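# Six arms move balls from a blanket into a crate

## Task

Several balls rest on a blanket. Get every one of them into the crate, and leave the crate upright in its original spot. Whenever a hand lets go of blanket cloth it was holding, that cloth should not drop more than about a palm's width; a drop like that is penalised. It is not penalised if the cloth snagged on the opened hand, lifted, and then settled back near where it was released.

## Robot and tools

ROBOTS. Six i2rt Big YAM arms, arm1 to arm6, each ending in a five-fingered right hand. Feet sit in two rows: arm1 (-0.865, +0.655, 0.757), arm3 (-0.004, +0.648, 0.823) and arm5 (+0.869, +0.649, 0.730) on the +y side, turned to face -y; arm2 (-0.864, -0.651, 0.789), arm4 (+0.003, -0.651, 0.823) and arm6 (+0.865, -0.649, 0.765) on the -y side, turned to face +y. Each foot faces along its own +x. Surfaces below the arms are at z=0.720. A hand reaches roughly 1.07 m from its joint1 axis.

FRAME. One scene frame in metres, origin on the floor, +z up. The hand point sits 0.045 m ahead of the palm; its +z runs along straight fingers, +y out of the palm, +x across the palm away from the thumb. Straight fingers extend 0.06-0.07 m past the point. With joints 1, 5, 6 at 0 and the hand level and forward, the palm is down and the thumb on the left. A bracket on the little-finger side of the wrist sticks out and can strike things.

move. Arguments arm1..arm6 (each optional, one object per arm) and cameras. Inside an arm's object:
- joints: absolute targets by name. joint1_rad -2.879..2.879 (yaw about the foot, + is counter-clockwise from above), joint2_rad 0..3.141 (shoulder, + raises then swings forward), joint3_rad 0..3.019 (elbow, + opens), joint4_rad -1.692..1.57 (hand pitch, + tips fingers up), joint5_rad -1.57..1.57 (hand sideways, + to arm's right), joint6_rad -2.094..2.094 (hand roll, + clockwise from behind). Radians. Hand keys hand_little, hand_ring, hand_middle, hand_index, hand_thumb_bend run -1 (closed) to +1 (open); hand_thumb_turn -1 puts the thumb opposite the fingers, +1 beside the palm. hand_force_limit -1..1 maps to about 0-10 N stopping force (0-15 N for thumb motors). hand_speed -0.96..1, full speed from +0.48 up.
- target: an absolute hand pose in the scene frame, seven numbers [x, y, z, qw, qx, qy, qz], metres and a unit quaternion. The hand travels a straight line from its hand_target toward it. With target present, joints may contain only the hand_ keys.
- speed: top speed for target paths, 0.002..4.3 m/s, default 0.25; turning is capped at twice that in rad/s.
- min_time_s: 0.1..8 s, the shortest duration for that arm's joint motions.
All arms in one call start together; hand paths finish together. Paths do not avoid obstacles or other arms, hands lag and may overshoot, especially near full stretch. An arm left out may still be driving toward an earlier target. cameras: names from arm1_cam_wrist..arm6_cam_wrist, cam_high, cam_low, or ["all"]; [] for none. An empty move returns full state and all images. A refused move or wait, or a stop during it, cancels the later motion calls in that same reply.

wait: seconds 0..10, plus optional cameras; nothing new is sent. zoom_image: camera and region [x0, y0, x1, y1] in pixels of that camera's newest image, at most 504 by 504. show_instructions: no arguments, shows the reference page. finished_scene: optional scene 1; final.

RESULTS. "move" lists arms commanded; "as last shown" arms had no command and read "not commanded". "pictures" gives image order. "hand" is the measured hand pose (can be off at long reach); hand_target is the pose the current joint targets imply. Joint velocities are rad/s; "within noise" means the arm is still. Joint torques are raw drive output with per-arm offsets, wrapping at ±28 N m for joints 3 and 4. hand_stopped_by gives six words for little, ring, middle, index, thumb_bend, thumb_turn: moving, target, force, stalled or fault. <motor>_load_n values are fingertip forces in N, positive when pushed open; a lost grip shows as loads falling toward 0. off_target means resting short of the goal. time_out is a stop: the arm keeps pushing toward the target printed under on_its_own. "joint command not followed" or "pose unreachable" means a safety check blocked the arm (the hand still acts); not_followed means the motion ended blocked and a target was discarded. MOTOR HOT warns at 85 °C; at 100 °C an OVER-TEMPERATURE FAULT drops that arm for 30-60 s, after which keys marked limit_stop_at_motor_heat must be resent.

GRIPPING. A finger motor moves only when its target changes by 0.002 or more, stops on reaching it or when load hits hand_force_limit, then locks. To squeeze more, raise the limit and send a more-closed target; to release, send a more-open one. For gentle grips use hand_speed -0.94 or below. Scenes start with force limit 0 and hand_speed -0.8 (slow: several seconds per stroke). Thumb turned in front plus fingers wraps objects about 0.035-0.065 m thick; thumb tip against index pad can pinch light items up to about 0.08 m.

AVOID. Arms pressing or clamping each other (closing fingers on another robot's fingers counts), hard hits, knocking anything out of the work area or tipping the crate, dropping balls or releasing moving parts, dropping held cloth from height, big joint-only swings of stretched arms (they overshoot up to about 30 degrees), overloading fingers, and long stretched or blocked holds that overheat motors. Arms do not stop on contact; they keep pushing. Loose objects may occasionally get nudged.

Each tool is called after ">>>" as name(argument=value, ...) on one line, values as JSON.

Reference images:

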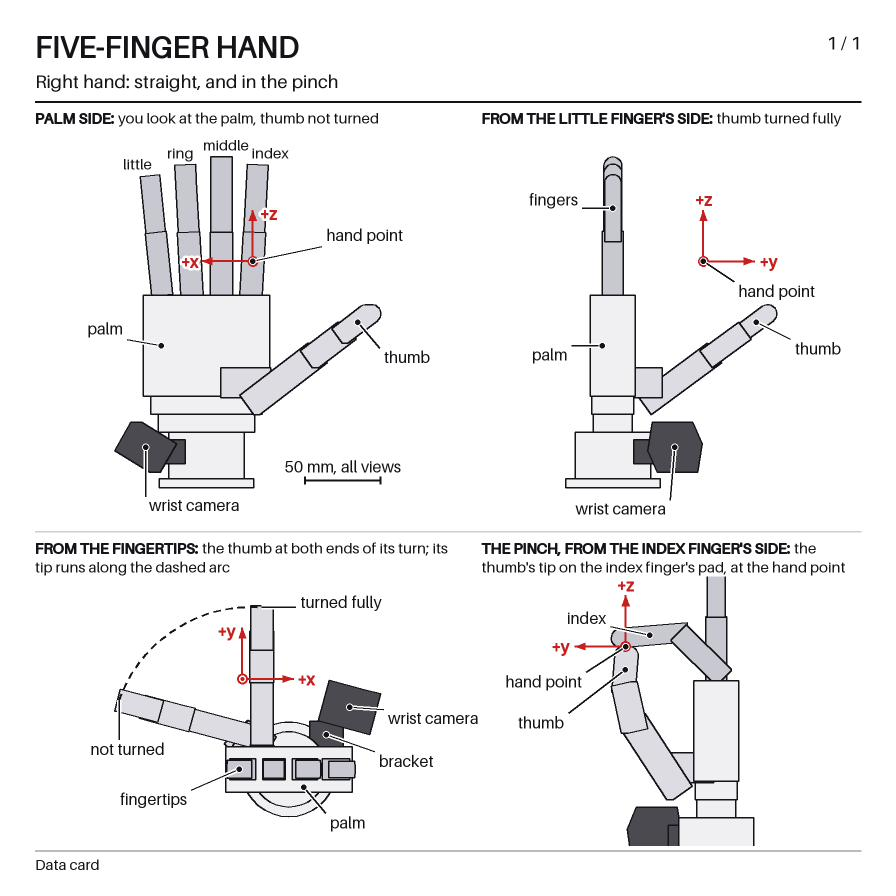

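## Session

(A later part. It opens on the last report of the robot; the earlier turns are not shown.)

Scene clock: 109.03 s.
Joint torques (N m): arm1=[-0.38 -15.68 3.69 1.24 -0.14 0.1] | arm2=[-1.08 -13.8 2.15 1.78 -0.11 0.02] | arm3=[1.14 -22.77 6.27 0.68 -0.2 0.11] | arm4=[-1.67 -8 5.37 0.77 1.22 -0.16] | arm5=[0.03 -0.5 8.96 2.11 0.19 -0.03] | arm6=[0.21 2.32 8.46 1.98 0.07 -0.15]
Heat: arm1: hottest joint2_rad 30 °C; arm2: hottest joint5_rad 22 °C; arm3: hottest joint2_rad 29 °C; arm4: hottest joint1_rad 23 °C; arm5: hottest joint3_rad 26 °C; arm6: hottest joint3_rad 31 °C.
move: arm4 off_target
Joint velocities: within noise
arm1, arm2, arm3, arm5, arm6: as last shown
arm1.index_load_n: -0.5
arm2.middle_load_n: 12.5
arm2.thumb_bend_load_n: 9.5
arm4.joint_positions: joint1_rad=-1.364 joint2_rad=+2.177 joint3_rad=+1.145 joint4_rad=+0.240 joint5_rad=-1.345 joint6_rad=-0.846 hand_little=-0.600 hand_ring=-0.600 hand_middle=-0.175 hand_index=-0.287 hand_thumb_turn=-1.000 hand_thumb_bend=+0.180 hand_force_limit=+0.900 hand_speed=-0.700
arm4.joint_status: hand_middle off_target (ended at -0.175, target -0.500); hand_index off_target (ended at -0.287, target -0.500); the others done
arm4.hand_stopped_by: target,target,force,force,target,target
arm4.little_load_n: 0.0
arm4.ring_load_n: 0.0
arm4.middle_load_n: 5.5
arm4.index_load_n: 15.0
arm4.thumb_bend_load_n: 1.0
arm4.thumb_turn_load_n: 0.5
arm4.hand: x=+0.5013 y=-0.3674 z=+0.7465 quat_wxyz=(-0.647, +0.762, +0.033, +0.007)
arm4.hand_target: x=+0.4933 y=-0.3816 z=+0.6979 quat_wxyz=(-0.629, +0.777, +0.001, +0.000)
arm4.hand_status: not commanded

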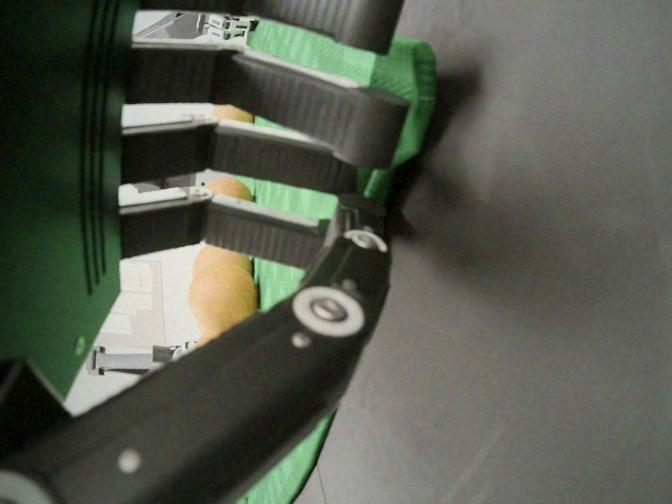

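>>> move(arm4={"joints": {"hand_speed": -0.8, "hand_force_limit": 0.2, "hand_thumb_bend": -0.1}})

>>> move(arm4={"target": [0.4965, -0.380, 0.775, 0.6293, -0.7771, 0, 0], "speed": 0.08}, cameras=["arm4_cam_wrist"])

Scene clock: 110.50 s.
Joint torques (N m): arm1=[-0.38 -15.68 3.69 1.24 -0.14 0.1] | arm2=[-1.08 -13.8 2.18 1.77 -0.11 0.01] | arm3=[1.32 -23.71 6.58 0.57 -0.26 0.13] | arm4=[-1.44 -7.88 5.42 0.9 1.25 -0.18] | arm5=[-0.09 -1.2 8.8 2.02 0.14 -0.04] | arm6=[0.21 2.37 8.44 1.95 0.06 -0.15]
Heat: arm1: hottest joint2_rad 30 °C; arm2: hottest joint5_rad 22 °C; arm3: hottest joint2_rad 29 °C; arm4: hottest joint1_rad 23 °C; arm5: hottest joint3_rad 26 °C; arm6: hottest joint3_rad 31 °C.
move: arm4 off_target
Joint velocities: within noise
arm1.joint_positions: joint1_rad=+1.015 joint2_rad=+1.983 joint3_rad=+0.833 joint4_rad=+0.969 joint5_rad=+0.175 joint6_rad=+0.033 hand_little=-0.700 hand_ring=-0.505 hand_middle=-0.173 hand_index=+1.000 hand_thumb_turn=-1.000 hand_thumb_bend=+0.100 hand_force_limit=+0.200 hand_speed=-0.800
arm1.joint_status: not commanded
arm1.hand_stopped_by: target,force,force,fault,force,target
arm1.little_load_n: 0.0
arm1.ring_load_n: 0.5
arm1.middle_load_n: 12.0
arm1.index_load_n: 0.0
arm1.thumb_bend_load_n: 6.5
arm1.thumb_turn_load_n: 0.0
arm1.hand: x=-0.3081 y=+0.3236 z=+0.7561 quat_wxyz=(-0.268, +0.319, -0.695, +0.586)
arm1.hand_target: x=-0.3089 y=+0.3323 z=+0.7597 quat_wxyz=(-0.272, +0.324, -0.694, +0.583)
arm1.hand_status: not commanded
arm2, arm3, arm5, arm6: as last shown
arm2.middle_load_n: 12.0
arm2.thumb_bend_load_n: 9.0
arm2.thumb_turn_load_n: -1.5
arm3.thumb_bend_load_n: 12.0
arm4.joint_positions: joint1_rad=-1.364 joint2_rad=+2.177 joint3_rad=+1.145 joint4_rad=+0.240 joint5_rad=-1.345 joint6_rad=-0.846 hand_little=-0.600 hand_ring=-0.600 hand_middle=-0.175 hand_index=-0.286 hand_thumb_turn=-1.000 hand_thumb_bend=+0.149 hand_force_limit=+0.200 hand_speed=-0.800
arm4.joint_status: hand_thumb_bend off_target (ended at +0.149, target -0.100); the others done
arm4.hand_stopped_by: target,target,force,force,force,target
arm4.little_load_n: 0.0
arm4.ring_load_n: 0.0
arm4.middle_load_n: 5.5
arm4.index_load_n: 16.0
arm4.thumb_bend_load_n: 8.5
arm4.thumb_turn_load_n: 0.5
arm4.hand: x=+0.5013 y=-0.3674 z=+0.7465 quat_wxyz=(-0.647, +0.762, +0.033, +0.007)
arm4.hand_target: x=+0.4933 y=-0.3816 z=+0.6979 quat_wxyz=(-0.629, +0.777, +0.001, +0.000)
arm4.hand_status: not commanded
pictures: none

Scene clock: 112.20 s.
Joint torques (N m): arm1=[-0.21 -15.62 3.67 1.24 -0.15 0.11] | arm2=[-1.2 -13.8 2.19 1.78 -0.11 0.01] | arm3=[1.67 -22.48 6.24 0.66 -0.18 0.04] | arm4=[-1.67 -13.16 5.79 0.29 -0.3 0.02] | arm5=[-0.15 -0.73 9.03 2.02 0.14 -0.02] | arm6=[0.15 2.37 8.46 1.96 0.06 -0.15]
Heat: arm1: hottest joint2_rad 30 °C; arm2: hottest joint5_rad 22 °C; arm3: hottest joint2_rad 29 °C; arm4: hottest joint1_rad 23 °C; arm5: hottest joint3_rad 26 °C; arm6: hottest joint3_rad 31 °C.
move: arm4 done
Joint velocities: within noise
arm1: as last shown
arm1.middle_load_n: 12.5
arm1.hand_target: x=-0.3089 y=+0.3323 z=+0.7597 quat_wxyz=(-0.272, +0.324, -0.694, +0.582)
arm2.joint_positions: joint1_rad=-0.912 joint2_rad=+2.005 joint3_rad=+0.762 joint4_rad=+1.103 joint5_rad=+0.019 joint6_rad=-0.013 hand_little=-0.700 hand_ring=-0.600 hand_middle=-0.226 hand_index=-0.260 hand_thumb_turn=-1.000 hand_thumb_bend=+0.082 hand_force_limit=+0.200 hand_speed=-0.800
arm2.joint_status: not commanded
arm2.hand_stopped_by: target,target,force,force,force,target
arm2.little_load_n: 0.0
arm2.ring_load_n: 0.0
arm2.middle_load_n: 12.0
arm2.index_load_n: 10.5
arm2.thumb_bend_load_n: 9.0
arm2.thumb_turn_load_n: -1.5
arm2.hand: x=-0.3868 y=-0.2497 z=+0.7708 quat_wxyz=(-0.583, +0.677, -0.340, +0.293)
arm2.hand_target: x=-0.3974 y=-0.2533 z=+0.7650 quat_wxyz=(-0.575, +0.686, -0.342, +0.287)
arm2.hand_status: not commanded
arm3.joint_positions: joint1_rad=+1.094 joint2_rad=+2.356 joint3_rad=+1.379 joint4_rad=+0.666 joint5_rad=+1.335 joint6_rad=+0.266 hand_little=-0.700 hand_ring=-0.338 hand_middle=-0.224 hand_index=-0.255 hand_thumb_turn=-1.000 hand_thumb_bend=+0.183 hand_force_limit=+0.600 hand_speed=-0.700
arm3.joint_status: not commanded
arm3.hand_stopped_by: target,force,force,force,target,target
arm3.little_load_n: 0.0
arm3.ring_load_n: 4.0
arm3.middle_load_n: 8.5
arm3.index_load_n: 7.5
arm3.thumb_bend_load_n: 12.5
arm3.thumb_turn_load_n: 0.0
arm3.hand: x=+0.5475 y=+0.1948 z=+0.7547 quat_wxyz=(+0.086, -0.062, -0.730, +0.675)
arm3.hand_target: x=+0.5675 y=+0.2042 z=+0.7750 quat_wxyz=(+0.059, -0.064, -0.729, +0.679)
arm3.hand_status: not commanded
arm4.joint_positions: joint1_rad=-1.364 joint2_rad=+2.081 joint3_rad=+1.123 joint4_rad=+0.114 joint5_rad=-1.302 joint6_rad=-0.846 hand_little=-0.600 hand_ring=-0.600 hand_middle=-0.176 hand_index=-0.286 hand_thumb_turn=-1.000 hand_thumb_bend=+0.149 hand_force_limit=+0.200 hand_speed=-0.800
arm4.joint_status: not commanded
arm4.hand_stopped_by: target,target,force,force,force,target
arm4.little_load_n: 0.0
arm4.ring_load_n: 0.0
arm4.middle_load_n: 0.0
arm4.index_load_n: 13.0
arm4.thumb_bend_load_n: 9.0
arm4.thumb_turn_load_n: 0.0
arm4.hand: x=+0.4963 y=-0.3714 z=+0.7783 quat_wxyz=(-0.632, +0.775, +0.008, -0.001)
arm4.hand_target: x=+0.4964 y=-0.3798 z=+0.7750 quat_wxyz=(-0.629, +0.777, +0.000, +0.000)
arm4.hand_status: done (0.009 m and 1.0 deg from the pose sent, 0.032 m and 4.7 deg at the start)
arm5.joint_positions: joint1_rad=+0.604 joint2_rad=+0.644 joint3_rad=+1.399 joint4_rad=-1.284 joint5_rad=+0.224 joint6_rad=-1.133 hand_little=+1.000 hand_ring=+1.000 hand_middle=+1.000 hand_index=+1.000 hand_thumb_turn=+1.000 hand_thumb_bend=+1.000 hand_force_limit=+0.000 hand_speed=-0.800
arm5.joint_status: not commanded
arm5.hand_stopped_by: target,target,target,target,target,target
arm5.little_load_n: 0.0
arm5.ring_load_n: 0.0
arm5.middle_load_n: 0.0
arm5.index_load_n: 0.0
arm5.thumb_bend_load_n: 0.0
arm5.thumb_turn_load_n: 0.0
arm5.hand: x=+0.9361 y=+0.4097 z=+1.2275 quat_wxyz=(+0.230, +0.622, -0.602, +0.444)
arm5.hand_target: x=+0.9359 y=+0.4103 z=+1.2387 quat_wxyz=(+0.233, +0.616, -0.599, +0.456)
arm5.hand_status: not commanded
arm6.joint_positions: joint1_rad=-0.520 joint2_rad=+0.632 joint3_rad=+1.396 joint4_rad=-1.150 joint5_rad=-0.089 joint6_rad=-1.255 hand_little=+1.000 hand_ring=+1.000 hand_middle=+1.000 hand_index=+1.000 hand_thumb_turn=+1.000 hand_thumb_bend=+1.000 hand_force_limit=+0.000 hand_speed=-0.800
arm6.joint_status: not commanded
arm6.hand_stopped_by: target,target,target,target,target,target
arm6.little_load_n: 0.0
arm6.ring_load_n: 0.0
arm6.middle_load_n: 0.0
arm6.index_load_n: 0.0
arm6.thumb_bend_load_n: 0.0
arm6.thumb_turn_load_n: 0.0
arm6.hand: x=+1.0202 y=-0.4301 z=+1.2913 quat_wxyz=(-0.383, +0.762, +0.327, +0.406)
arm6.hand_target: x=+1.0195 y=-0.4313 z=+1.3032 quat_wxyz=(-0.389, +0.755, +0.325, +0.415)
arm6.hand_status: not commanded

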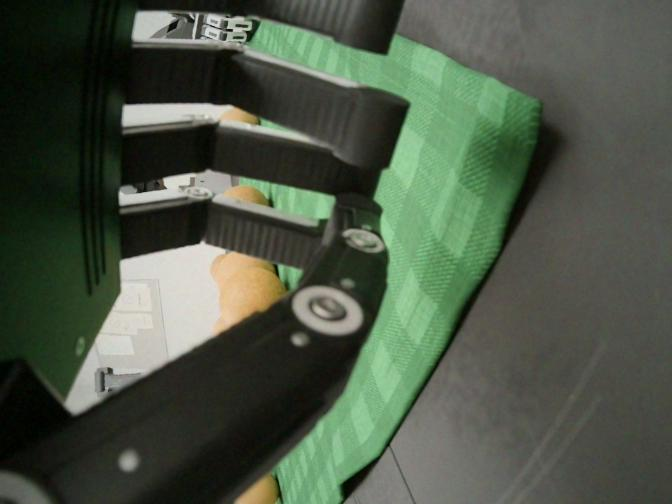

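>>> move(arm4={"target": [0.4515, -0.377, 0.785, 0.6428, -0.7661, 0, 0], "speed": 0.12, "joints": {"hand_speed": 0, "hand_index": 0.15, "hand_middle": 0.15, "hand_ring": 0.15, "hand_little": 0.15, "hand_thumb_bend": 0.18}}, cameras=["arm4_cam_wrist"])

>>> move(arm4={"target": [0.4515, -0.377, 0.695, 0.6428, -0.7661, 0, 0], "speed": 0.08}, cameras=["arm4_cam_wrist"])

Scene clock: 114.57 s.
Joint torques (N m): arm1=[-0.26 -15.62 3.67 1.24 -0.15 0.1] | arm2=[-1.08 -13.8 2.18 1.77 -0.12 0.02] | arm3=[1.03 -22.95 6.26 0.8 -0.18 0.08] | arm4=[-0.5 -12.51 4.75 1.54 -0.48 0.23] | arm5=[-0.73 -0.56 8.88 2.07 0.16 -0.03] | arm6=[0.21 2.37 8.46 1.96 0.06 -0.15]
Heat: arm1: hottest joint2_rad 30 °C; arm2: hottest joint5_rad 22 °C; arm3: hottest joint2_rad 29 °C; arm4: hottest joint1_rad 23 °C; arm5: hottest joint3_rad 26 °C; arm6: hottest joint3_rad 31 °C.
move: arm4 done
Joint velocities: within noise
arm1, arm2, arm3, arm5, arm6: as last shown
arm1.middle_load_n: 12.0
arm2.little_load_n: 0.5
arm3.index_load_n: 8.0
arm3.thumb_bend_load_n: 12.0
arm4.joint_positions: joint1_rad=-1.364 joint2_rad=+2.018 joint3_rad=+0.965 joint4_rad=+0.307 joint5_rad=-1.312 joint6_rad=-0.746 hand_little=+0.150 hand_ring=+0.150 hand_middle=+0.150 hand_index=+0.150 hand_thumb_turn=-1.000 hand_thumb_bend=+0.180 hand_force_limit=+0.200 hand_speed=+0.000
arm4.joint_status: all done
arm4.hand_stopped_by: target,target,target,target,target,target
arm4.little_load_n: 0.0
arm4.ring_load_n: 0.0
arm4.middle_load_n: 0.0
arm4.index_load_n: 0.0
arm4.thumb_bend_load_n: 0.0
arm4.thumb_turn_load_n: 0.0
arm4.hand: x=+0.4544 y=-0.3772 z=+0.7838 quat_wxyz=(-0.642, +0.767, +0.003, +0.002)
arm4.hand_target: x=+0.4516 y=-0.3769 z=+0.7850 quat_wxyz=(-0.643, +0.766, +0.000, +0.000)
arm4.hand_status: done (0.003 m and 0.4 deg from the pose sent, 0.046 m and 1.9 deg at the start)

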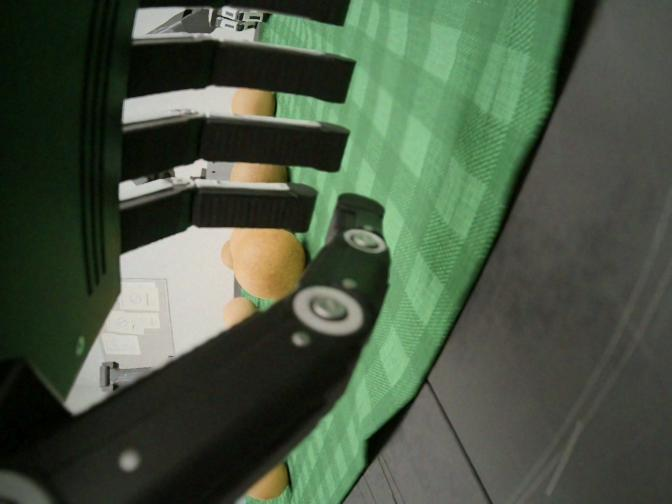

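Scene clock: 116.37 s.
Joint torques (N m): arm1=[-0.44 -15.68 3.71 1.25 -0.15 0.1] | arm2=[-1.08 -13.68 2.17 1.8 -0.11 0.01] | arm3=[0.97 -23.24 6.37 0.58 -0.12 0.1] | arm4=[-0.03 -6.36 5.26 1.01 1.12 -0.08] | arm5=[-0.26 -0.56 8.92 2.13 0.16 -0.05] | arm6=[0.15 2.43 8.43 1.94 0.06 -0.15]
Heat: arm1: hottest joint2_rad 30 °C; arm2: hottest joint5_rad 22 °C; arm3: hottest joint2_rad 29 °C; arm4: hottest joint1_rad 23 °C; arm5: hottest joint3_rad 26 °C; arm6: hottest joint3_rad 31 °C.
move: arm4 off_target
Joint velocities: within noise
arm1, arm2, arm3, arm5, arm6: as last shown
arm2.thumb_bend_load_n: 9.5
arm3.index_load_n: 7.5
arm3.thumb_bend_load_n: 12.5
arm4.joint_positions: joint1_rad=-1.365 joint2_rad=+2.159 joint3_rad=+0.983 joint4_rad=+0.505 joint5_rad=-1.354 joint6_rad=-0.723 hand_little=+0.150 hand_ring=+0.150 hand_middle=+0.150 hand_index=+0.150 hand_thumb_turn=-1.000 hand_thumb_bend=+0.180 hand_force_limit=+0.200 hand_speed=+0.000
arm4.joint_status: not commanded
arm4.hand_stopped_by: target,target,target,target,target,target
arm4.little_load_n: 0.0
arm4.ring_load_n: 0.0
arm4.middle_load_n: 4.0
arm4.index_load_n: 0.0
arm4.thumb_bend_load_n: 0.0
arm4.thumb_turn_load_n: 0.0
arm4.hand: x=+0.4560 y=-0.3740 z=+0.7385 quat_wxyz=(-0.657, +0.753, +0.028, +0.010)
arm4.hand_target: x=+0.4485 y=-0.3784 z=+0.6975 quat_wxyz=(-0.642, +0.766, +0.000, +0.000)
arm4.hand_status: off_target (0.044 m and 4.0 deg from the pose sent, 0.089 m and 0.4 deg at the start)

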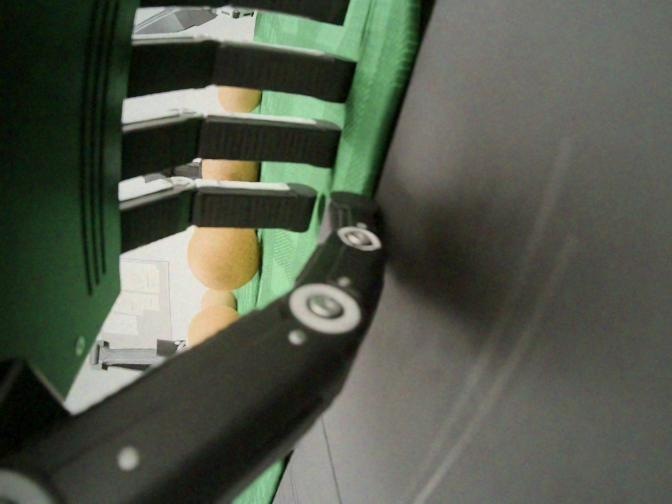

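>>> move(arm4={"joints": {"hand_speed": 0, "hand_thumb_bend": 0.27}})

>>> move(arm4={"joints": {"hand_speed": -0.7, "hand_force_limit": 0.6, "hand_index": -0.5, "hand_middle": -0.5, "hand_ring": -0.5, "hand_little": -0.5}}, cameras=["arm4_cam_wrist"])

Scene clock: 119.67 s.
Joint torques (N m): arm1=[-0.21 -15.62 3.67 1.25 -0.15 0.11] | arm2=[-1.2 -13.74 2.17 1.77 -0.11 0.02] | arm3=[1.14 -23.18 6.54 0.68 -0.19 0.14] | arm4=[-0.56 -7.12 5.23 1.01 1.18 -0.15] | arm5=[-0.09 -0.5 8.94 2.06 0.16 -0.03] | arm6=[0.21 2.37 8.46 1.96 0.07 -0.15]
Heat: arm1: hottest joint2_rad 31 °C; arm2: hottest joint5_rad 22 °C; arm3: hottest joint2_rad 29 °C; arm4: hottest joint1_rad 23 °C; arm5: hottest joint3_rad 26 °C; arm6: hottest joint3_rad 31 °C.
move: arm4 done
Joint velocities: within noise
arm1, arm2, arm3, arm5, arm6: as last shown
arm2.little_load_n: 0.0
arm2.middle_load_n: 12.5
arm3.middle_load_n: 9.0
arm4.joint_positions: joint1_rad=-1.365 joint2_rad=+2.159 joint3_rad=+0.986 joint4_rad=+0.505 joint5_rad=-1.356 joint6_rad=-0.715 hand_little=+0.150 hand_ring=+0.150 hand_middle=+0.150 hand_index=+0.150 hand_thumb_turn=-1.000 hand_thumb_bend=+0.263 hand_force_limit=+0.200 hand_speed=+0.000
arm4.joint_status: all done
arm4.hand_stopped_by: target,target,target,target,target,target
arm4.little_load_n: 0.0
arm4.ring_load_n: 0.0
arm4.middle_load_n: 1.5
arm4.index_load_n: 0.0
arm4.thumb_bend_load_n: -9.5
arm4.thumb_turn_load_n: 0.5
arm4.hand: x=+0.4566 y=-0.3737 z=+0.7396 quat_wxyz=(-0.658, +0.753, +0.026, +0.008)
arm4.hand_target: x=+0.4487 y=-0.3783 z=+0.6977 quat_wxyz=(-0.642, +0.766, +0.000, +0.000)
arm4.hand_status: not commanded
pictures: none

Scene clock: 120.93 s.
Joint torques (N m): arm1=[-0.26 -15.56 3.67 1.22 -0.14 0.1] | arm2=[-1.08 -13.74 2.17 1.8 -0.12 0.02] | arm3=[1.49 -23.65 6.43 0.54 -0.11 0.08] | arm4=[-0.91 -7.24 4.45 0.84 1.33 -0.12] | arm5=[-0.67 -0.73 8.99 2.15 0.16 -0.02] | arm6=[0.21 2.37 8.44 1.96 0.07 -0.15]
Heat: arm1: hottest joint2_rad 31 °C; arm2: hottest joint5_rad 22 °C; arm3: hottest joint2_rad 29 °C; arm4: hottest joint1_rad 23 °C; arm5: hottest joint3_rad 26 °C; arm6: hottest joint3_rad 31 °C.
move: arm4 off_target
Joint velocities: within noise
arm1, arm2, arm3, arm5, arm6: as last shown
arm2.middle_load_n: 12.0
arm2.index_load_n: 10.0
arm2.thumb_turn_load_n: -1.0
arm3.middle_load_n: 8.5
arm3.thumb_bend_load_n: 12.0
arm4.joint_positions: joint1_rad=-1.357 joint2_rad=+2.159 joint3_rad=+0.993 joint4_rad=+0.510 joint5_rad=-1.358 joint6_rad=-0.715 hand_little=-0.500 hand_ring=-0.316 hand_middle=+0.071 hand_index=-0.206 hand_thumb_turn=-1.000 hand_thumb_bend=+0.266 hand_force_limit=+0.600 hand_speed=-0.700
arm4.joint_status: hand_ring off_target (ended at -0.316, target -0.500); hand_middle off_target (ended at +0.071, target -0.500); hand_index off_target (ended at -0.206, target -0.500); the others done
arm4.hand_stopped_by: target,force,force,force,target,target
arm4.little_load_n: 0.0
arm4.ring_load_n: 9.0
arm4.middle_load_n: -3.0
arm4.index_load_n: 5.0
arm4.thumb_bend_load_n: 0.0
arm4.thumb_turn_load_n: 0.0
arm4.hand: x=+0.4582 y=-0.3695 z=+0.7416 quat_wxyz=(-0.659, +0.751, +0.033, +0.009)
arm4.hand_target: x=+0.4487 y=-0.3782 z=+0.6977 quat_wxyz=(-0.642, +0.766, +0.001, +0.000)
arm4.hand_status: not commanded
arm6.ring_load_n: -0.5

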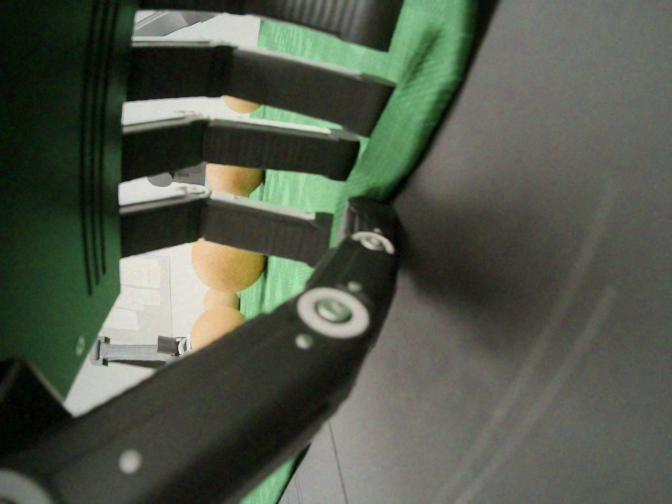

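>>> move(arm4={"joints": {"hand_speed": -0.7, "hand_force_limit": 0.9, "hand_index": -0.6, "hand_middle": -0.6, "hand_ring": -0.65, "hand_little": -0.7}}, cameras=["arm4_cam_wrist"])

Scene clock: 122.10 s.
Joint torques (N m): arm1=[-0.38 -15.62 3.7 1.25 -0.15 0.11] | arm2=[-1.08 -13.8 2.17 1.78 -0.11 0.01] | arm3=[1.44 -23.71 6.3 0.65 -0.14 0.13] | arm4=[-1.55 -6.89 4.1 0.66 1.46 -0.12] | arm5=[-0.97 -0.32 8.84 1.95 0.16 -0.02] | arm6=[0.15 2.37 8.44 1.96 0.06 -0.15]
Heat: arm1: hottest joint2_rad 31 °C; arm2: hottest joint5_rad 22 °C; arm3: hottest joint2_rad 29 °C; arm4: hottest joint1_rad 23 °C; arm5: hottest joint3_rad 26 °C; arm6: hottest joint3_rad 31 °C.
move: arm4 off_target
Joint velocities: within noise
arm1, arm2, arm3, arm5, arm6: as last shown
arm1.ring_load_n: 0.0
arm1.middle_load_n: 12.5
arm2.middle_load_n: 12.5
arm2.index_load_n: 10.5
arm2.thumb_bend_load_n: 9.0
arm3.thumb_bend_load_n: 12.5
arm4.joint_positions: joint1_rad=-1.351 joint2_rad=+2.159 joint3_rad=+0.999 joint4_rad=+0.512 joint5_rad=-1.363 joint6_rad=-0.714 hand_little=-0.700 hand_ring=-0.650 hand_middle=-0.116 hand_index=-0.284 hand_thumb_turn=-1.000 hand_thumb_bend=+0.266 hand_force_limit=+0.900 hand_speed=-0.700
arm4.joint_status: hand_middle off_target (ended at -0.116, target -0.600); hand_index off_target (ended at -0.284, target -0.600); the others done
arm4.hand_stopped_by: target,target,force,force,target,target
arm4.little_load_n: 0.0
arm4.ring_load_n: 0.0
arm4.middle_load_n: 11.0
arm4.index_load_n: 9.0
arm4.thumb_bend_load_n: 2.0
arm4.thumb_turn_load_n: 0.0
arm4.hand: x=+0.4587 y=-0.3660 z=+0.7435 quat_wxyz=(-0.661, +0.750, +0.039, +0.008)
arm4.hand_target: x=+0.4486 y=-0.3782 z=+0.6977 quat_wxyz=(-0.642, +0.766, +0.001, +0.000)
arm4.hand_status: not commanded
arm6.ring_load_n: 0.0

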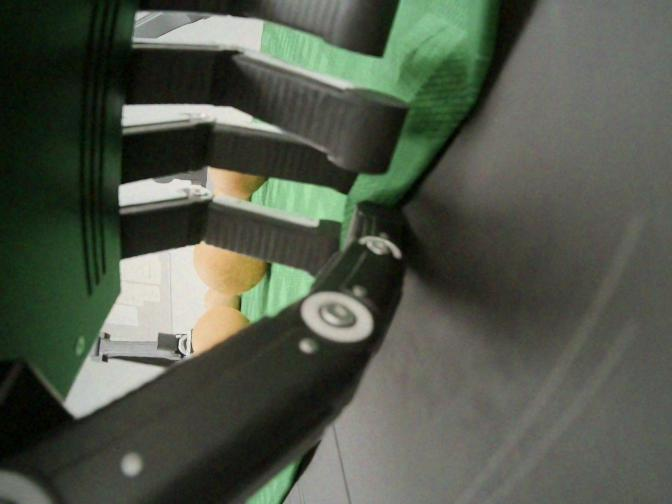

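>>> move(arm4={"joints": {"hand_speed": -0.8, "hand_force_limit": 0.3, "hand_thumb_bend": 0.0}})

>>> move(arm4={"target": [0.4515, -0.377, 0.77, 0.6428, -0.7661, 0, 0], "speed": 0.08}, cameras=["arm4_cam_wrist", "cam_high"])

Scene clock: 123.50 s.
Joint torques (N m): arm1=[-0.26 -15.56 3.69 1.25 -0.15 0.11] | arm2=[-1.08 -13.74 2.18 1.8 -0.12 0.02] | arm3=[1.44 -23.36 6.27 0.84 -0.11 0.13] | arm4=[-1.85 -7.06 4.18 0.79 1.46 -0.14] | arm5=[0.09 -0.85 8.98 2.07 0.14 -0.02] | arm6=[0.15 2.37 8.44 1.96 0.06 -0.15]
Heat: arm1: hottest joint2_rad 31 °C; arm2: hottest joint5_rad 22 °C; arm3: hottest joint2_rad 29 °C; arm4: hottest joint1_rad 23 °C; arm5: hottest joint3_rad 26 °C; arm6: hottest joint3_rad 31 °C.
move: arm4 off_target
Joint velocities: within noise
arm1, arm2, arm3, arm5, arm6: as last shown
arm1.little_load_n: 0.5
arm1.ring_load_n: 0.5
arm2.middle_load_n: 12.0
arm3.middle_load_n: 9.0
arm4.joint_positions: joint1_rad=-1.351 joint2_rad=+2.159 joint3_rad=+0.999 joint4_rad=+0.512 joint5_rad=-1.363 joint6_rad=-0.714 hand_little=-0.700 hand_ring=-0.650 hand_middle=-0.116 hand_index=-0.283 hand_thumb_turn=-1.000 hand_thumb_bend=+0.217 hand_force_limit=+0.300 hand_speed=-0.800
arm4.joint_status: hand_thumb_bend off_target (ended at +0.217, target +0.000); the others done
arm4.hand_stopped_by: target,target,force,force,force,target
arm4.little_load_n: -0.5
arm4.ring_load_n: 0.0
arm4.middle_load_n: 12.0
arm4.index_load_n: 13.0
arm4.thumb_bend_load_n: 10.0
arm4.thumb_turn_load_n: 0.0
arm4.hand: x=+0.4587 y=-0.3660 z=+0.7435 quat_wxyz=(-0.661, +0.750, +0.039, +0.008)
arm4.hand_target: x=+0.4486 y=-0.3782 z=+0.6977 quat_wxyz=(-0.642, +0.766, +0.001, +0.000)
arm4.hand_status: not commanded
arm5.ring_load_n: 0.5
arm5.thumb_bend_load_n: 0.5
pictures: none

Scene clock: 125.17 s.
Joint torques (N m): arm1=[-0.32 -15.56 3.67 1.24 -0.15 0.1] | arm2=[-1.14 -13.74 2.18 1.77 -0.12 0.01] | arm3=[1.38 -23.18 6.35 0.54 -0.13 0.09] | arm4=[-1.49 -12.51 4.75 0.46 -0.22 -0.01] | arm5=[-0.91 -0.38 9.01 1.91 0.14 -0.04] | arm6=[0.15 2.43 8.46 1.98 0.07 -0.15]
Heat: arm1: hottest joint2_rad 31 °C; arm2: hottest joint5_rad 22 °C; arm3: hottest joint2_rad 29 °C; arm4: hottest joint1_rad 23 °C; arm5: hottest joint3_rad 26 °C; arm6: hottest joint3_rad 31 °C.
move: arm4 done
Joint velocities: within noise
arm1.joint_positions: joint1_rad=+1.015 joint2_rad=+1.983 joint3_rad=+0.833 joint4_rad=+0.969 joint5_rad=+0.175 joint6_rad=+0.033 hand_little=-0.700 hand_ring=-0.505 hand_middle=-0.173 hand_index=+1.000 hand_thumb_turn=-1.000 hand_thumb_bend=+0.100 hand_force_limit=+0.200 hand_speed=-0.800
arm1.joint_status: not commanded
arm1.hand_stopped_by: target,force,force,fault,force,target
arm1.little_load_n: 0.0
arm1.ring_load_n: 0.5
arm1.middle_load_n: 12.0
arm1.index_load_n: 0.0
arm1.thumb_bend_load_n: 6.5
arm1.thumb_turn_load_n: 0.0
arm1.hand: x=-0.3081 y=+0.3236 z=+0.7561 quat_wxyz=(-0.268, +0.319, -0.695, +0.586)
arm1.hand_target: x=-0.3089 y=+0.3323 z=+0.7597 quat_wxyz=(-0.272, +0.324, -0.694, +0.582)
arm1.hand_status: not commanded
arm2, arm3, arm5, arm6: as last shown
arm2.thumb_bend_load_n: 9.5
arm3.little_load_n: 0.5
arm3.ring_load_n: 4.5
arm3.middle_load_n: 8.5
arm4.joint_positions: joint1_rad=-1.351 joint2_rad=+2.057 joint3_rad=+0.964 joint4_rad=+0.379 joint5_rad=-1.317 joint6_rad=-0.714 hand_little=-0.700 hand_ring=-0.650 hand_middle=-0.117 hand_index=-0.283 hand_thumb_turn=-1.000 hand_thumb_bend=+0.217 hand_force_limit=+0.300 hand_speed=-0.800
arm4.joint_status: not commanded
arm4.hand_stopped_by: target,target,force,force,force,target
arm4.little_load_n: 0.0
arm4.ring_load_n: -0.5
arm4.middle_load_n: 0.0
arm4.index_load_n: 13.5
arm4.thumb_bend_load_n: 6.5
arm4.thumb_turn_load_n: 0.0
arm4.hand: x=+0.4509 y=-0.3704 z=+0.7712 quat_wxyz=(-0.645, +0.764, +0.007, -0.003)
arm4.hand_target: x=+0.4514 y=-0.3769 z=+0.7699 quat_wxyz=(-0.643, +0.766, +0.000, +0.000)
arm4.hand_status: done (0.007 m and 0.9 deg from the pose sent, 0.030 m and 5.3 deg at the start)
arm5.ring_load_n: 0.0
arm5.thumb_bend_load_n: 0.0

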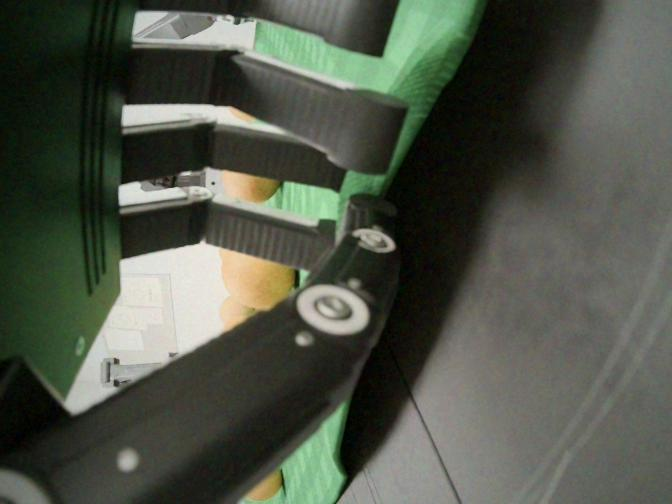

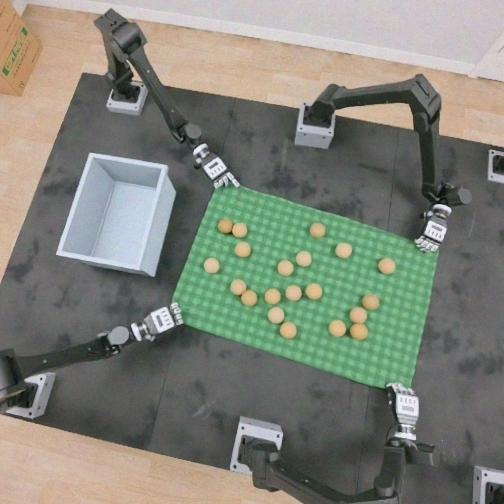

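>>> move(arm4={"joints": {"hand_speed": -0.75, "hand_force_limit": 0.7, "hand_middle": -0.55, "hand_thumb_bend": 0.05}}, cameras=["arm4_cam_wrist"])

>>> zoom_image(camera="arm4_cam_wrist", region=[250, 80, 502, 269])

Scene clock: 126.00 s.
Joint torques (N m): arm1=[-0.26 -15.62 3.7 1.25 -0.15 0.11] | arm2=[-1.14 -13.74 2.15 1.78 -0.11 0.02] | arm3=[1.14 -22.59 6.31 0.44 -0.21 0.05] | arm4=[-0.85 -12.34 4.79 0.47 -0.23 -0.01] | arm5=[-0.5 -0.85 8.9 2.03 0.17 -0.01] | arm6=[0.15 2.43 8.46 1.96 0.06 -0.15]
Heat: arm1: hottest joint2_rad 31 °C; arm2: hottest joint5_rad 22 °C; arm3: hottest joint2_rad 29 °C; arm4: hottest joint1_rad 23 °C; arm5: hottest joint3_rad 26 °C; arm6: hottest joint3_rad 31 °C.
move: arm4 off_target
Joint velocities: within noise
arm1: as last shown
arm2.joint_positions: joint1_rad=-0.912 joint2_rad=+2.005 joint3_rad=+0.762 joint4_rad=+1.103 joint5_rad=+0.019 joint6_rad=-0.013 hand_little=-0.700 hand_ring=-0.600 hand_middle=-0.226 hand_index=-0.260 hand_thumb_turn=-1.000 hand_thumb_bend=+0.082 hand_force_limit=+0.200 hand_speed=-0.800
arm2.joint_status: not commanded
arm2.hand_stopped_by: target,target,force,force,force,target
arm2.little_load_n: 0.0
arm2.ring_load_n: 0.0
arm2.middle_load_n: 12.0
arm2.index_load_n: 10.5
arm2.thumb_bend_load_n: 9.0
arm2.thumb_turn_load_n: -1.0
arm2.hand: x=-0.3868 y=-0.2497 z=+0.7708 quat_wxyz=(-0.583, +0.677, -0.340, +0.293)
arm2.hand_target: x=-0.3974 y=-0.2533 z=+0.7650 quat_wxyz=(-0.575, +0.686, -0.342, +0.287)
arm2.hand_status: not commanded
arm3.joint_positions: joint1_rad=+1.094 joint2_rad=+2.356 joint3_rad=+1.379 joint4_rad=+0.666 joint5_rad=+1.335 joint6_rad=+0.266 hand_little=-0.700 hand_ring=-0.338 hand_middle=-0.224 hand_index=-0.255 hand_thumb_turn=-1.000 hand_thumb_bend=+0.183 hand_force_limit=+0.600 hand_speed=-0.700
arm3.joint_status: not commanded
arm3.hand_stopped_by: target,force,force,force,target,target
arm3.little_load_n: 0.0
arm3.ring_load_n: 4.5
arm3.middle_load_n: 9.0
arm3.index_load_n: 7.5
arm3.thumb_bend_load_n: 12.0
arm3.thumb_turn_load_n: 0.0
arm3.hand: x=+0.5475 y=+0.1948 z=+0.7547 quat_wxyz=(+0.086, -0.062, -0.730, +0.675)
arm3.hand_target: x=+0.5675 y=+0.2042 z=+0.7750 quat_wxyz=(+0.059, -0.064, -0.729, +0.679)
arm3.hand_status: not commanded
arm4.joint_positions: joint1_rad=-1.351 joint2_rad=+2.057 joint3_rad=+0.964 joint4_rad=+0.378 joint5_rad=-1.317 joint6_rad=-0.714 hand_little=-0.700 hand_ring=-0.650 hand_middle=-0.203 hand_index=-0.283 hand_thumb_turn=-1.000 hand_thumb_bend=+0.179 hand_force_limit=+0.700 hand_speed=-0.750
arm4.joint_status: hand_middle off_target (ended at -0.203, target -0.550); hand_thumb_bend off_target (ended at +0.179, target +0.050); the others done
arm4.hand_stopped_by: target,target,force,force,force,target
arm4.little_load_n: 0.0
arm4.ring_load_n: 0.0
arm4.middle_load_n: 9.0
arm4.index_load_n: 17.0
arm4.thumb_bend_load_n: 14.0
arm4.thumb_turn_load_n: 0.0
arm4.hand: x=+0.4508 y=-0.3704 z=+0.7711 quat_wxyz=(-0.645, +0.764, +0.006, -0.003)
arm4.hand_target: x=+0.4513 y=-0.3769 z=+0.7699 quat_wxyz=(-0.643, +0.766, +0.000, +0.000)
arm4.hand_status: not commanded
arm5.joint_positions: joint1_rad=+0.604 joint2_rad=+0.644 joint3_rad=+1.399 joint4_rad=-1.284 joint5_rad=+0.224 joint6_rad=-1.133 hand_little=+1.000 hand_ring=+1.000 hand_middle=+1.000 hand_index=+1.000 hand_thumb_turn=+1.000 hand_thumb_bend=+1.000 hand_force_limit=+0.000 hand_speed=-0.800
arm5.joint_status: not commanded
arm5.hand_stopped_by: target,target,target,target,target,target
arm5.little_load_n: 0.0
arm5.ring_load_n: 0.0
arm5.middle_load_n: 0.0
arm5.index_load_n: 0.0
arm5.thumb_bend_load_n: 0.0
arm5.thumb_turn_load_n: 0.0
arm5.hand: x=+0.9361 y=+0.4097 z=+1.2275 quat_wxyz=(+0.230, +0.622, -0.602, +0.444)
arm5.hand_target: x=+0.9359 y=+0.4103 z=+1.2387 quat_wxyz=(+0.233, +0.616, -0.599, +0.456)
arm5.hand_status: not commanded
arm6.joint_positions: joint1_rad=-0.520 joint2_rad=+0.632 joint3_rad=+1.396 joint4_rad=-1.150 joint5_rad=-0.089 joint6_rad=-1.255 hand_little=+1.000 hand_ring=+1.000 hand_middle=+1.000 hand_index=+1.000 hand_thumb_turn=+1.000 hand_thumb_bend=+1.000 hand_force_limit=+0.000 hand_speed=-0.800
arm6.joint_status: not commanded
arm6.hand_stopped_by: target,target,target,target,target,target
arm6.little_load_n: 0.0
arm6.ring_load_n: 0.0
arm6.middle_load_n: 0.0
arm6.index_load_n: 0.0
arm6.thumb_bend_load_n: 0.0
arm6.thumb_turn_load_n: 0.0
arm6.hand: x=+1.0202 y=-0.4301 z=+1.2913 quat_wxyz=(-0.383, +0.762, +0.327, +0.406)
arm6.hand_target: x=+1.0195 y=-0.4313 z=+1.3032 quat_wxyz=(-0.389, +0.755, +0.325, +0.415)
arm6.hand_status: not commanded

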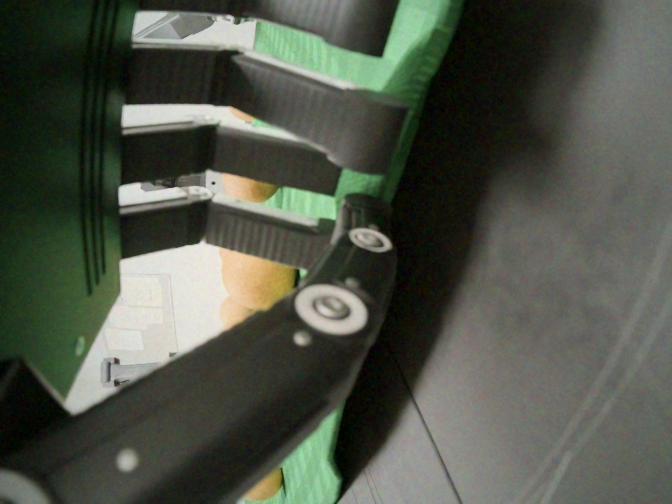

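Scaled by 2.000 from the camera's image (finer frame: 960x720).

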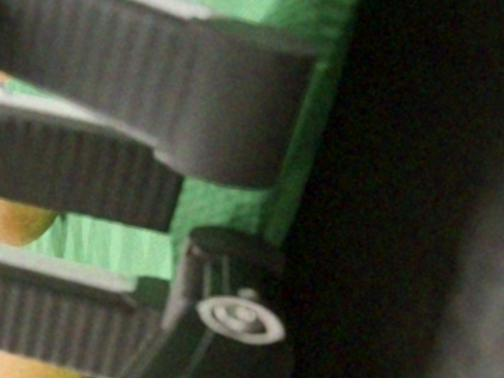

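>>> move(arm1={"target": [-0.303, 0.3275, 0.86, 0.2717, -0.3238, 0.6943, -0.5825], "speed": 0.08, "joints": {"hand_speed": -0.75, "hand_force_limit": 0.8, "hand_middle": -0.4, "hand_ring": -0.7, "hand_thumb_bend": 0.0}}, arm2={"target": [-0.392, -0.25, 0.86, 0.5752, -0.6856, 0.3418, -0.2868], "speed": 0.08}, arm3={"target": [0.56, 0.204, 0.88, -0.0594, 0.0637, 0.7285, -0.6793], "speed": 0.08}, arm4={"target": [0.448, -0.372, 0.86, 0.6428, -0.7661, 0, 0], "speed": 0.08}, cameras=["all"])

Scene clock: 131.63 s.
Joint torques (N m): arm1=[-0.62 -14.56 8.24 1.43 -0.06 0.09] | arm2=[-0.91 -13.45 5.35 1.83 -0.59 0.09] | arm3=[2.55 -22.36 7.69 0.85 -0.27 0.17] | arm4=[-1.03 -11.99 7.04 0.64 -0.14 0.14] | arm5=[-0.09 -0.21 8.84 2.07 0.16 0] | arm6=[0.15 2.37 8.46 1.96 0.06 -0.15]
Heat: arm1: hottest joint2_rad 31 °C; arm2: hottest joint5_rad 22 °C; arm3: hottest joint2_rad 29 °C; arm4: hottest joint1_rad 23 °C; arm5: hottest joint3_rad 26 °C; arm6: hottest joint3_rad 31 °C.
move: arm1 off_target; arm2 off_target; arm3 off_target; arm4 done
Joint velocities: within noise
arm1.joint_positions: joint1_rad=+1.016 joint2_rad=+1.740 joint3_rad=+0.833 joint4_rad=+0.675 joint5_rad=+0.170 joint6_rad=+0.033 hand_little=-0.700 hand_ring=-0.700 hand_middle=-0.174 hand_index=+1.000 hand_thumb_turn=-1.000 hand_thumb_bend=+0.001 hand_force_limit=+0.800 hand_speed=-0.750
arm1.joint_status: hand_middle off_target (ended at -0.174, target -0.400); the others done
arm1.hand_stopped_by: target,target,force,fault,target,target
arm1.little_load_n: 0.0
arm1.ring_load_n: 0.0
arm1.middle_load_n: 0.0
arm1.index_load_n: 0.0
arm1.thumb_bend_load_n: 0.0
arm1.thumb_turn_load_n: 0.0
arm1.hand: x=-0.3162 y=+0.3301 z=+0.8330 quat_wxyz=(-0.259, +0.330, -0.708, +0.569)
arm1.hand_target: x=-0.3038 y=+0.3278 z=+0.8602 quat_wxyz=(-0.272, +0.324, -0.694, +0.583)
arm1.hand_status: off_target (0.030 m and 2.7 deg from the pose sent, 0.104 m and 0.8 deg at the start)
arm2.joint_positions: joint1_rad=-0.913 joint2_rad=+1.747 joint3_rad=+0.757 joint4_rad=+0.814 joint5_rad=+0.032 joint6_rad=-0.019 hand_little=-0.700 hand_ring=-0.600 hand_middle=-0.226 hand_index=-0.260 hand_thumb_turn=-1.000 hand_thumb_bend=+0.082 hand_force_limit=+0.200 hand_speed=-0.800
arm2.joint_status: not commanded
arm2.hand_stopped_by: target,target,force,force,force,target
arm2.little_load_n: 0.0
arm2.ring_load_n: 0.0
arm2.middle_load_n: 13.0
arm2.index_load_n: 11.0
arm2.thumb_bend_load_n: 9.5
arm2.thumb_turn_load_n: -1.0
arm2.hand: x=-0.3870 y=-0.2555 z=+0.8495 quat_wxyz=(-0.568, +0.687, -0.346, +0.293)
arm2.hand_target: x=-0.3919 y=-0.2501 z=+0.8598 quat_wxyz=(-0.575, +0.686, -0.342, +0.287)
arm2.hand_status: off_target (0.013 m and 1.2 deg from the pose sent, 0.089 m and 1.5 deg at the start)
arm3.joint_positions: joint1_rad=+1.077 joint2_rad=+2.143 joint3_rad=+1.323 joint4_rad=+0.498 joint5_rad=+1.332 joint6_rad=+0.256 hand_little=-0.700 hand_ring=-0.338 hand_middle=-0.224 hand_index=-0.255 hand_thumb_turn=-1.000 hand_thumb_bend=+0.184 hand_force_limit=+0.600 hand_speed=-0.700
arm3.joint_status: not commanded
arm3.hand_stopped_by: target,force,force,force,target,target
arm3.little_load_n: 0.0
arm3.ring_load_n: 6.5
arm3.middle_load_n: 9.0
arm3.index_load_n: 7.5
arm3.thumb_bend_load_n: 12.5
arm3.thumb_turn_load_n: 0.0
arm3.hand: x=+0.5331 y=+0.1887 z=+0.8520 quat_wxyz=(+0.098, -0.059, -0.731, +0.673)
arm3.hand_target: x=+0.5589 y=+0.2043 z=+0.8800 quat_wxyz=(+0.059, -0.064, -0.729, +0.679)
arm3.hand_status: off_target (0.042 m and 4.5 deg from the pose sent, 0.126 m and 3.1 deg at the start)
arm4.joint_positions: joint1_rad=-1.351 joint2_rad=+1.842 joint3_rad=+0.945 joint4_rad=+0.191 joint5_rad=-1.311 joint6_rad=-0.701 hand_little=-0.700 hand_ring=-0.650 hand_middle=-0.203 hand_index=-0.283 hand_thumb_turn=-1.000 hand_thumb_bend=+0.179 hand_force_limit=+0.700 hand_speed=-0.750
arm4.joint_status: not commanded
arm4.hand_stopped_by: target,target,force,force,force,target
arm4.little_load_n: 0.0
arm4.ring_load_n: 0.0
arm4.middle_load_n: 8.0
arm4.index_load_n: 17.0
arm4.thumb_bend_load_n: 14.5
arm4.thumb_turn_load_n: 0.0
arm4.hand: x=+0.4459 y=-0.3712 z=+0.8555 quat_wxyz=(-0.644, +0.765, +0.003, -0.002)
arm4.hand_target: x=+0.4479 y=-0.3720 z=+0.8600 quat_wxyz=(-0.643, +0.766, +0.000, +0.000)
arm4.hand_status: done (0.005 m and 0.5 deg from the pose sent, 0.089 m and 0.9 deg at the start)
arm5, arm6: as last shown
pictures: arm1_cam_wrist, arm2_cam_wrist, arm3_cam_wrist, arm4_cam_wrist, arm5_cam_wrist, arm6_cam_wrist, cam_high, cam_low

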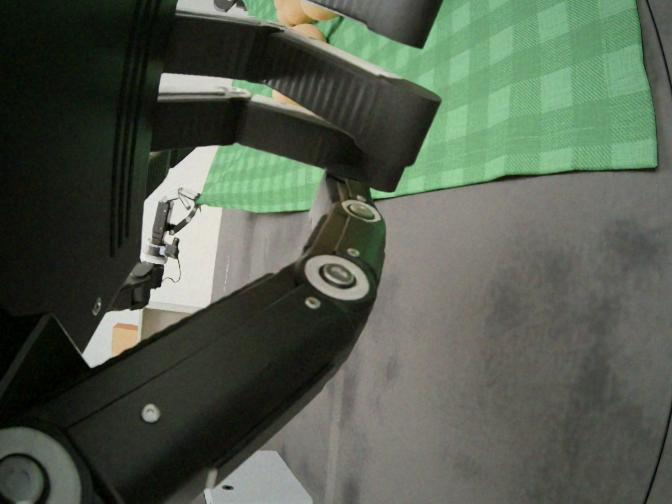

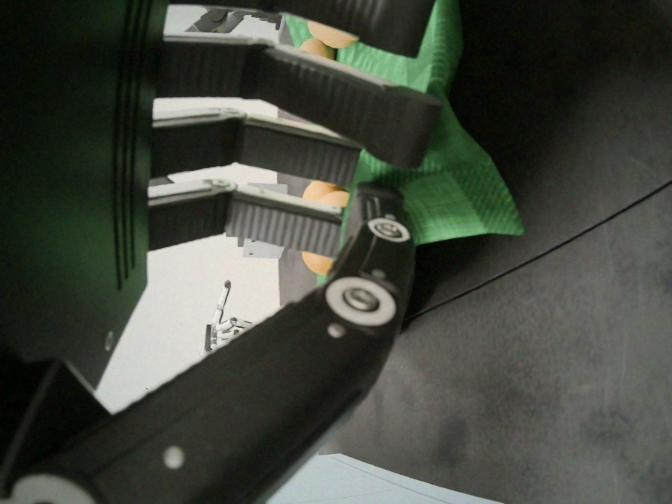

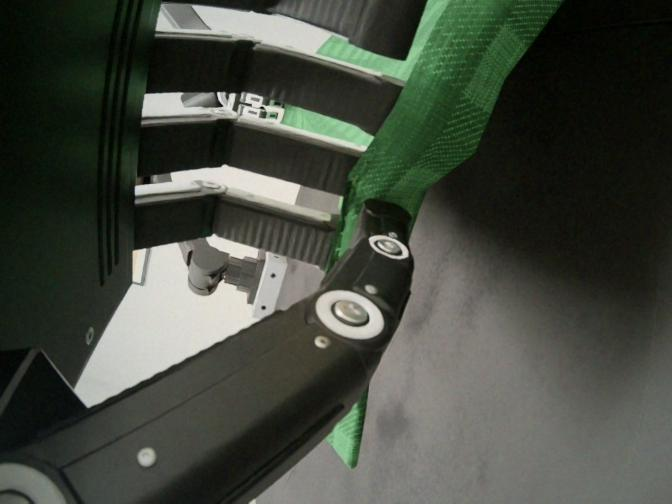

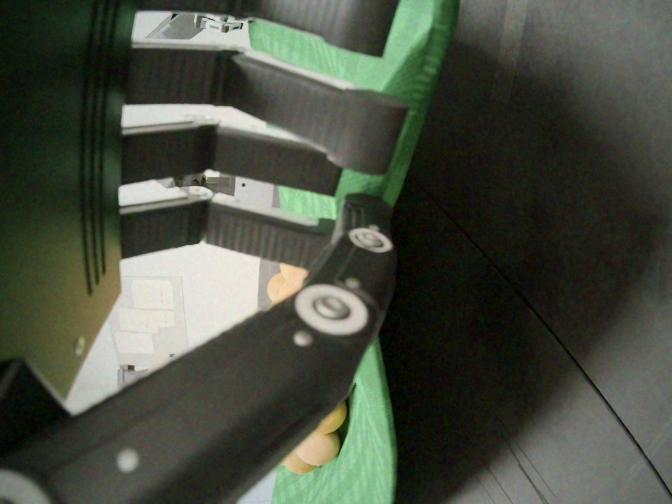

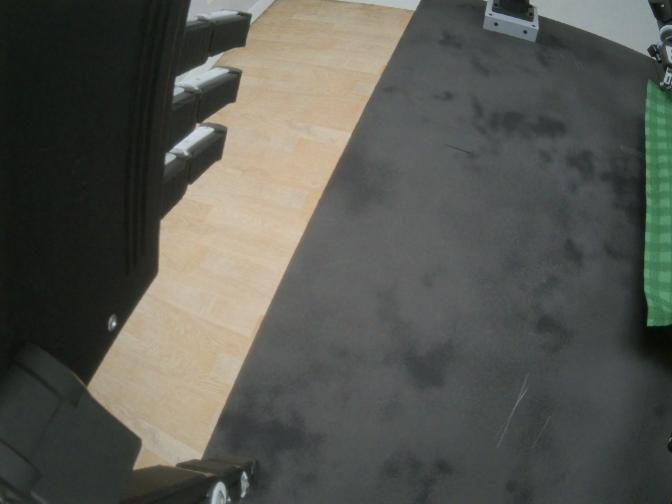

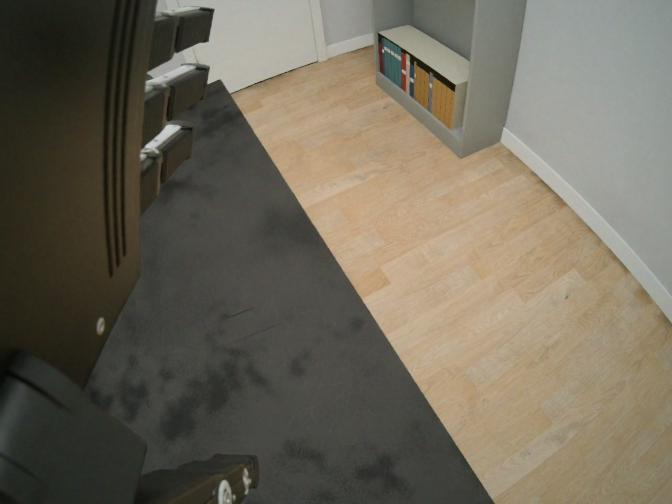

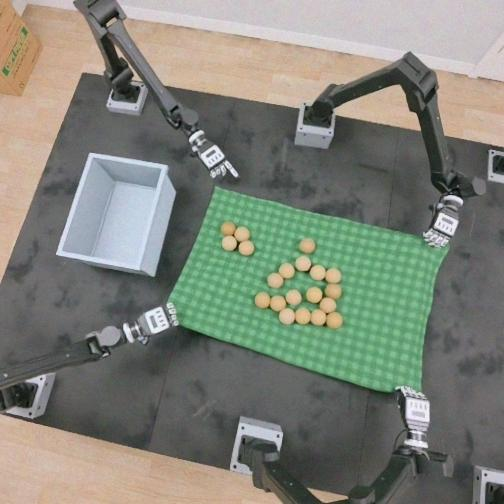

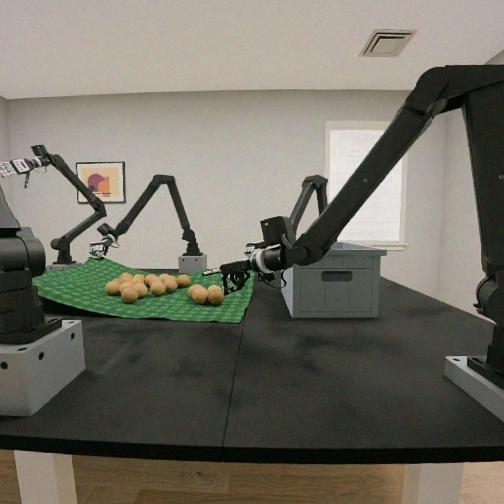

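>>> move(arm1={"target": [-0.309, 0.3325, 0.79, 0.2717, -0.3238, 0.6943, -0.5825], "speed": 0.15, "joints": {"hand_speed": 0, "hand_thumb_bend": 0.18, "hand_middle": 0.15, "hand_ring": 0.15, "hand_little": 0.15}}, cameras=["arm1_cam_wrist", "cam_high"])

Scene clock: 136.57 s.
Joint torques (N m): arm1=[-0.38 -13.39 5.29 2.29 0.08 0.11] | arm2=[-0.91 -13.39 5.34 1.85 -0.6 0.08] | arm3=[2.43 -22.65 7.72 0.83 -0.23 0.16] | arm4=[-0.73 -11.87 7.02 0.5 -0.15 0.11] | arm5=[-0.67 -0.44 9.09 2.04 0.17 0.01] | arm6=[0.15 2.37 8.46 1.96 0.07 -0.14]
Heat: arm1: hottest joint2_rad 31 °C; arm2: hottest joint5_rad 22 °C; arm3: hottest joint2_rad 30 °C; arm4: hottest joint1_rad 23 °C; arm5: hottest joint3_rad 26 °C; arm6: hottest joint3_rad 31 °C.
move: arm1 done
Joint velocities: within noise
arm1.joint_positions: joint1_rad=+1.016 joint2_rad=+1.879 joint3_rad=+0.816 joint4_rad=+0.860 joint5_rad=+0.170 joint6_rad=+0.033 hand_little=+0.150 hand_ring=+0.150 hand_middle=+0.150 hand_index=+1.000 hand_thumb_turn=-1.000 hand_thumb_bend=+0.180 hand_force_limit=+0.800 hand_speed=+0.000
arm1.joint_status: all done
arm1.hand_stopped_by: target,target,target,fault,target,target
arm1.little_load_n: 0.0
arm1.ring_load_n: 0.0
arm1.middle_load_n: 0.0
arm1.index_load_n: 0.0
arm1.thumb_bend_load_n: 0.0
arm1.thumb_turn_load_n: 0.0
arm1.hand: x=-0.3136 y=+0.3284 z=+0.7858 quat_wxyz=(-0.265, +0.325, -0.700, +0.578)
arm1.hand_target: x=-0.3091 y=+0.3324 z=+0.7902 quat_wxyz=(-0.272, +0.324, -0.694, +0.582)
arm1.hand_status: done (0.007 m and 1.1 deg from the pose sent, 0.044 m and 2.7 deg at the start)
arm2, arm3, arm4, arm5, arm6: as last shown
arm3.joint_positions: joint1_rad=+1.077 joint2_rad=+2.143 joint3_rad=+1.323 joint4_rad=+0.498 joint5_rad=+1.331 joint6_rad=+0.256 hand_little=-0.700 hand_ring=-0.338 hand_middle=-0.224 hand_index=-0.255 hand_thumb_turn=-1.000 hand_thumb_bend=+0.184 hand_force_limit=+0.600 hand_speed=-0.700
arm3.ring_load_n: 6.0
arm3.index_load_n: 8.0
arm3.thumb_turn_load_n: 0.5
arm3.hand: x=+0.5332 y=+0.1887 z=+0.8520 quat_wxyz=(+0.098, -0.059, -0.731, +0.673)
arm3.hand_target: x=+0.5590 y=+0.2043 z=+0.8800 quat_wxyz=(+0.059, -0.064, -0.729, +0.679)
arm4.joint_positions: joint1_rad=-1.351 joint2_rad=+1.842 joint3_rad=+0.945 joint4_rad=+0.191 joint5_rad=-1.310 joint6_rad=-0.701 hand_little=-0.700 hand_ring=-0.650 hand_middle=-0.203 hand_index=-0.283 hand_thumb_turn=-1.000 hand_thumb_bend=+0.179 hand_force_limit=+0.700 hand_speed=-0.750
arm4.middle_load_n: 8.5
arm4.hand: x=+0.4459 y=-0.3712 z=+0.8554 quat_wxyz=(-0.644, +0.765, +0.003, -0.002)
arm4.hand_target: x=+0.4480 y=-0.3721 z=+0.8600 quat_wxyz=(-0.643, +0.766, +0.000, +0.000)

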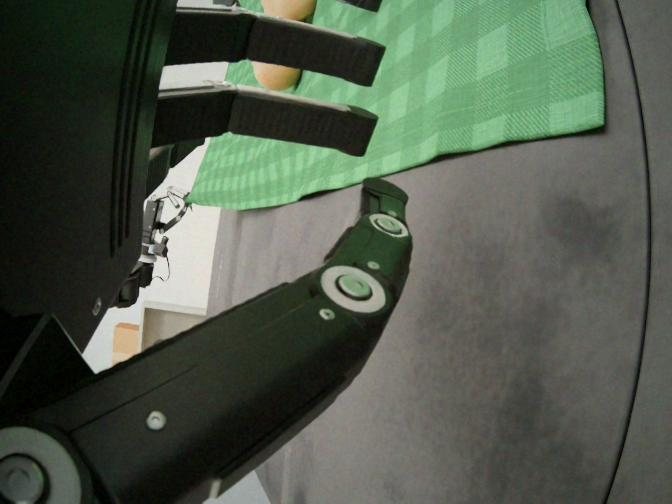

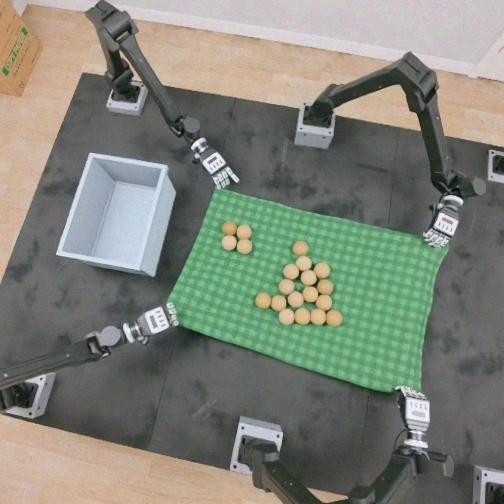

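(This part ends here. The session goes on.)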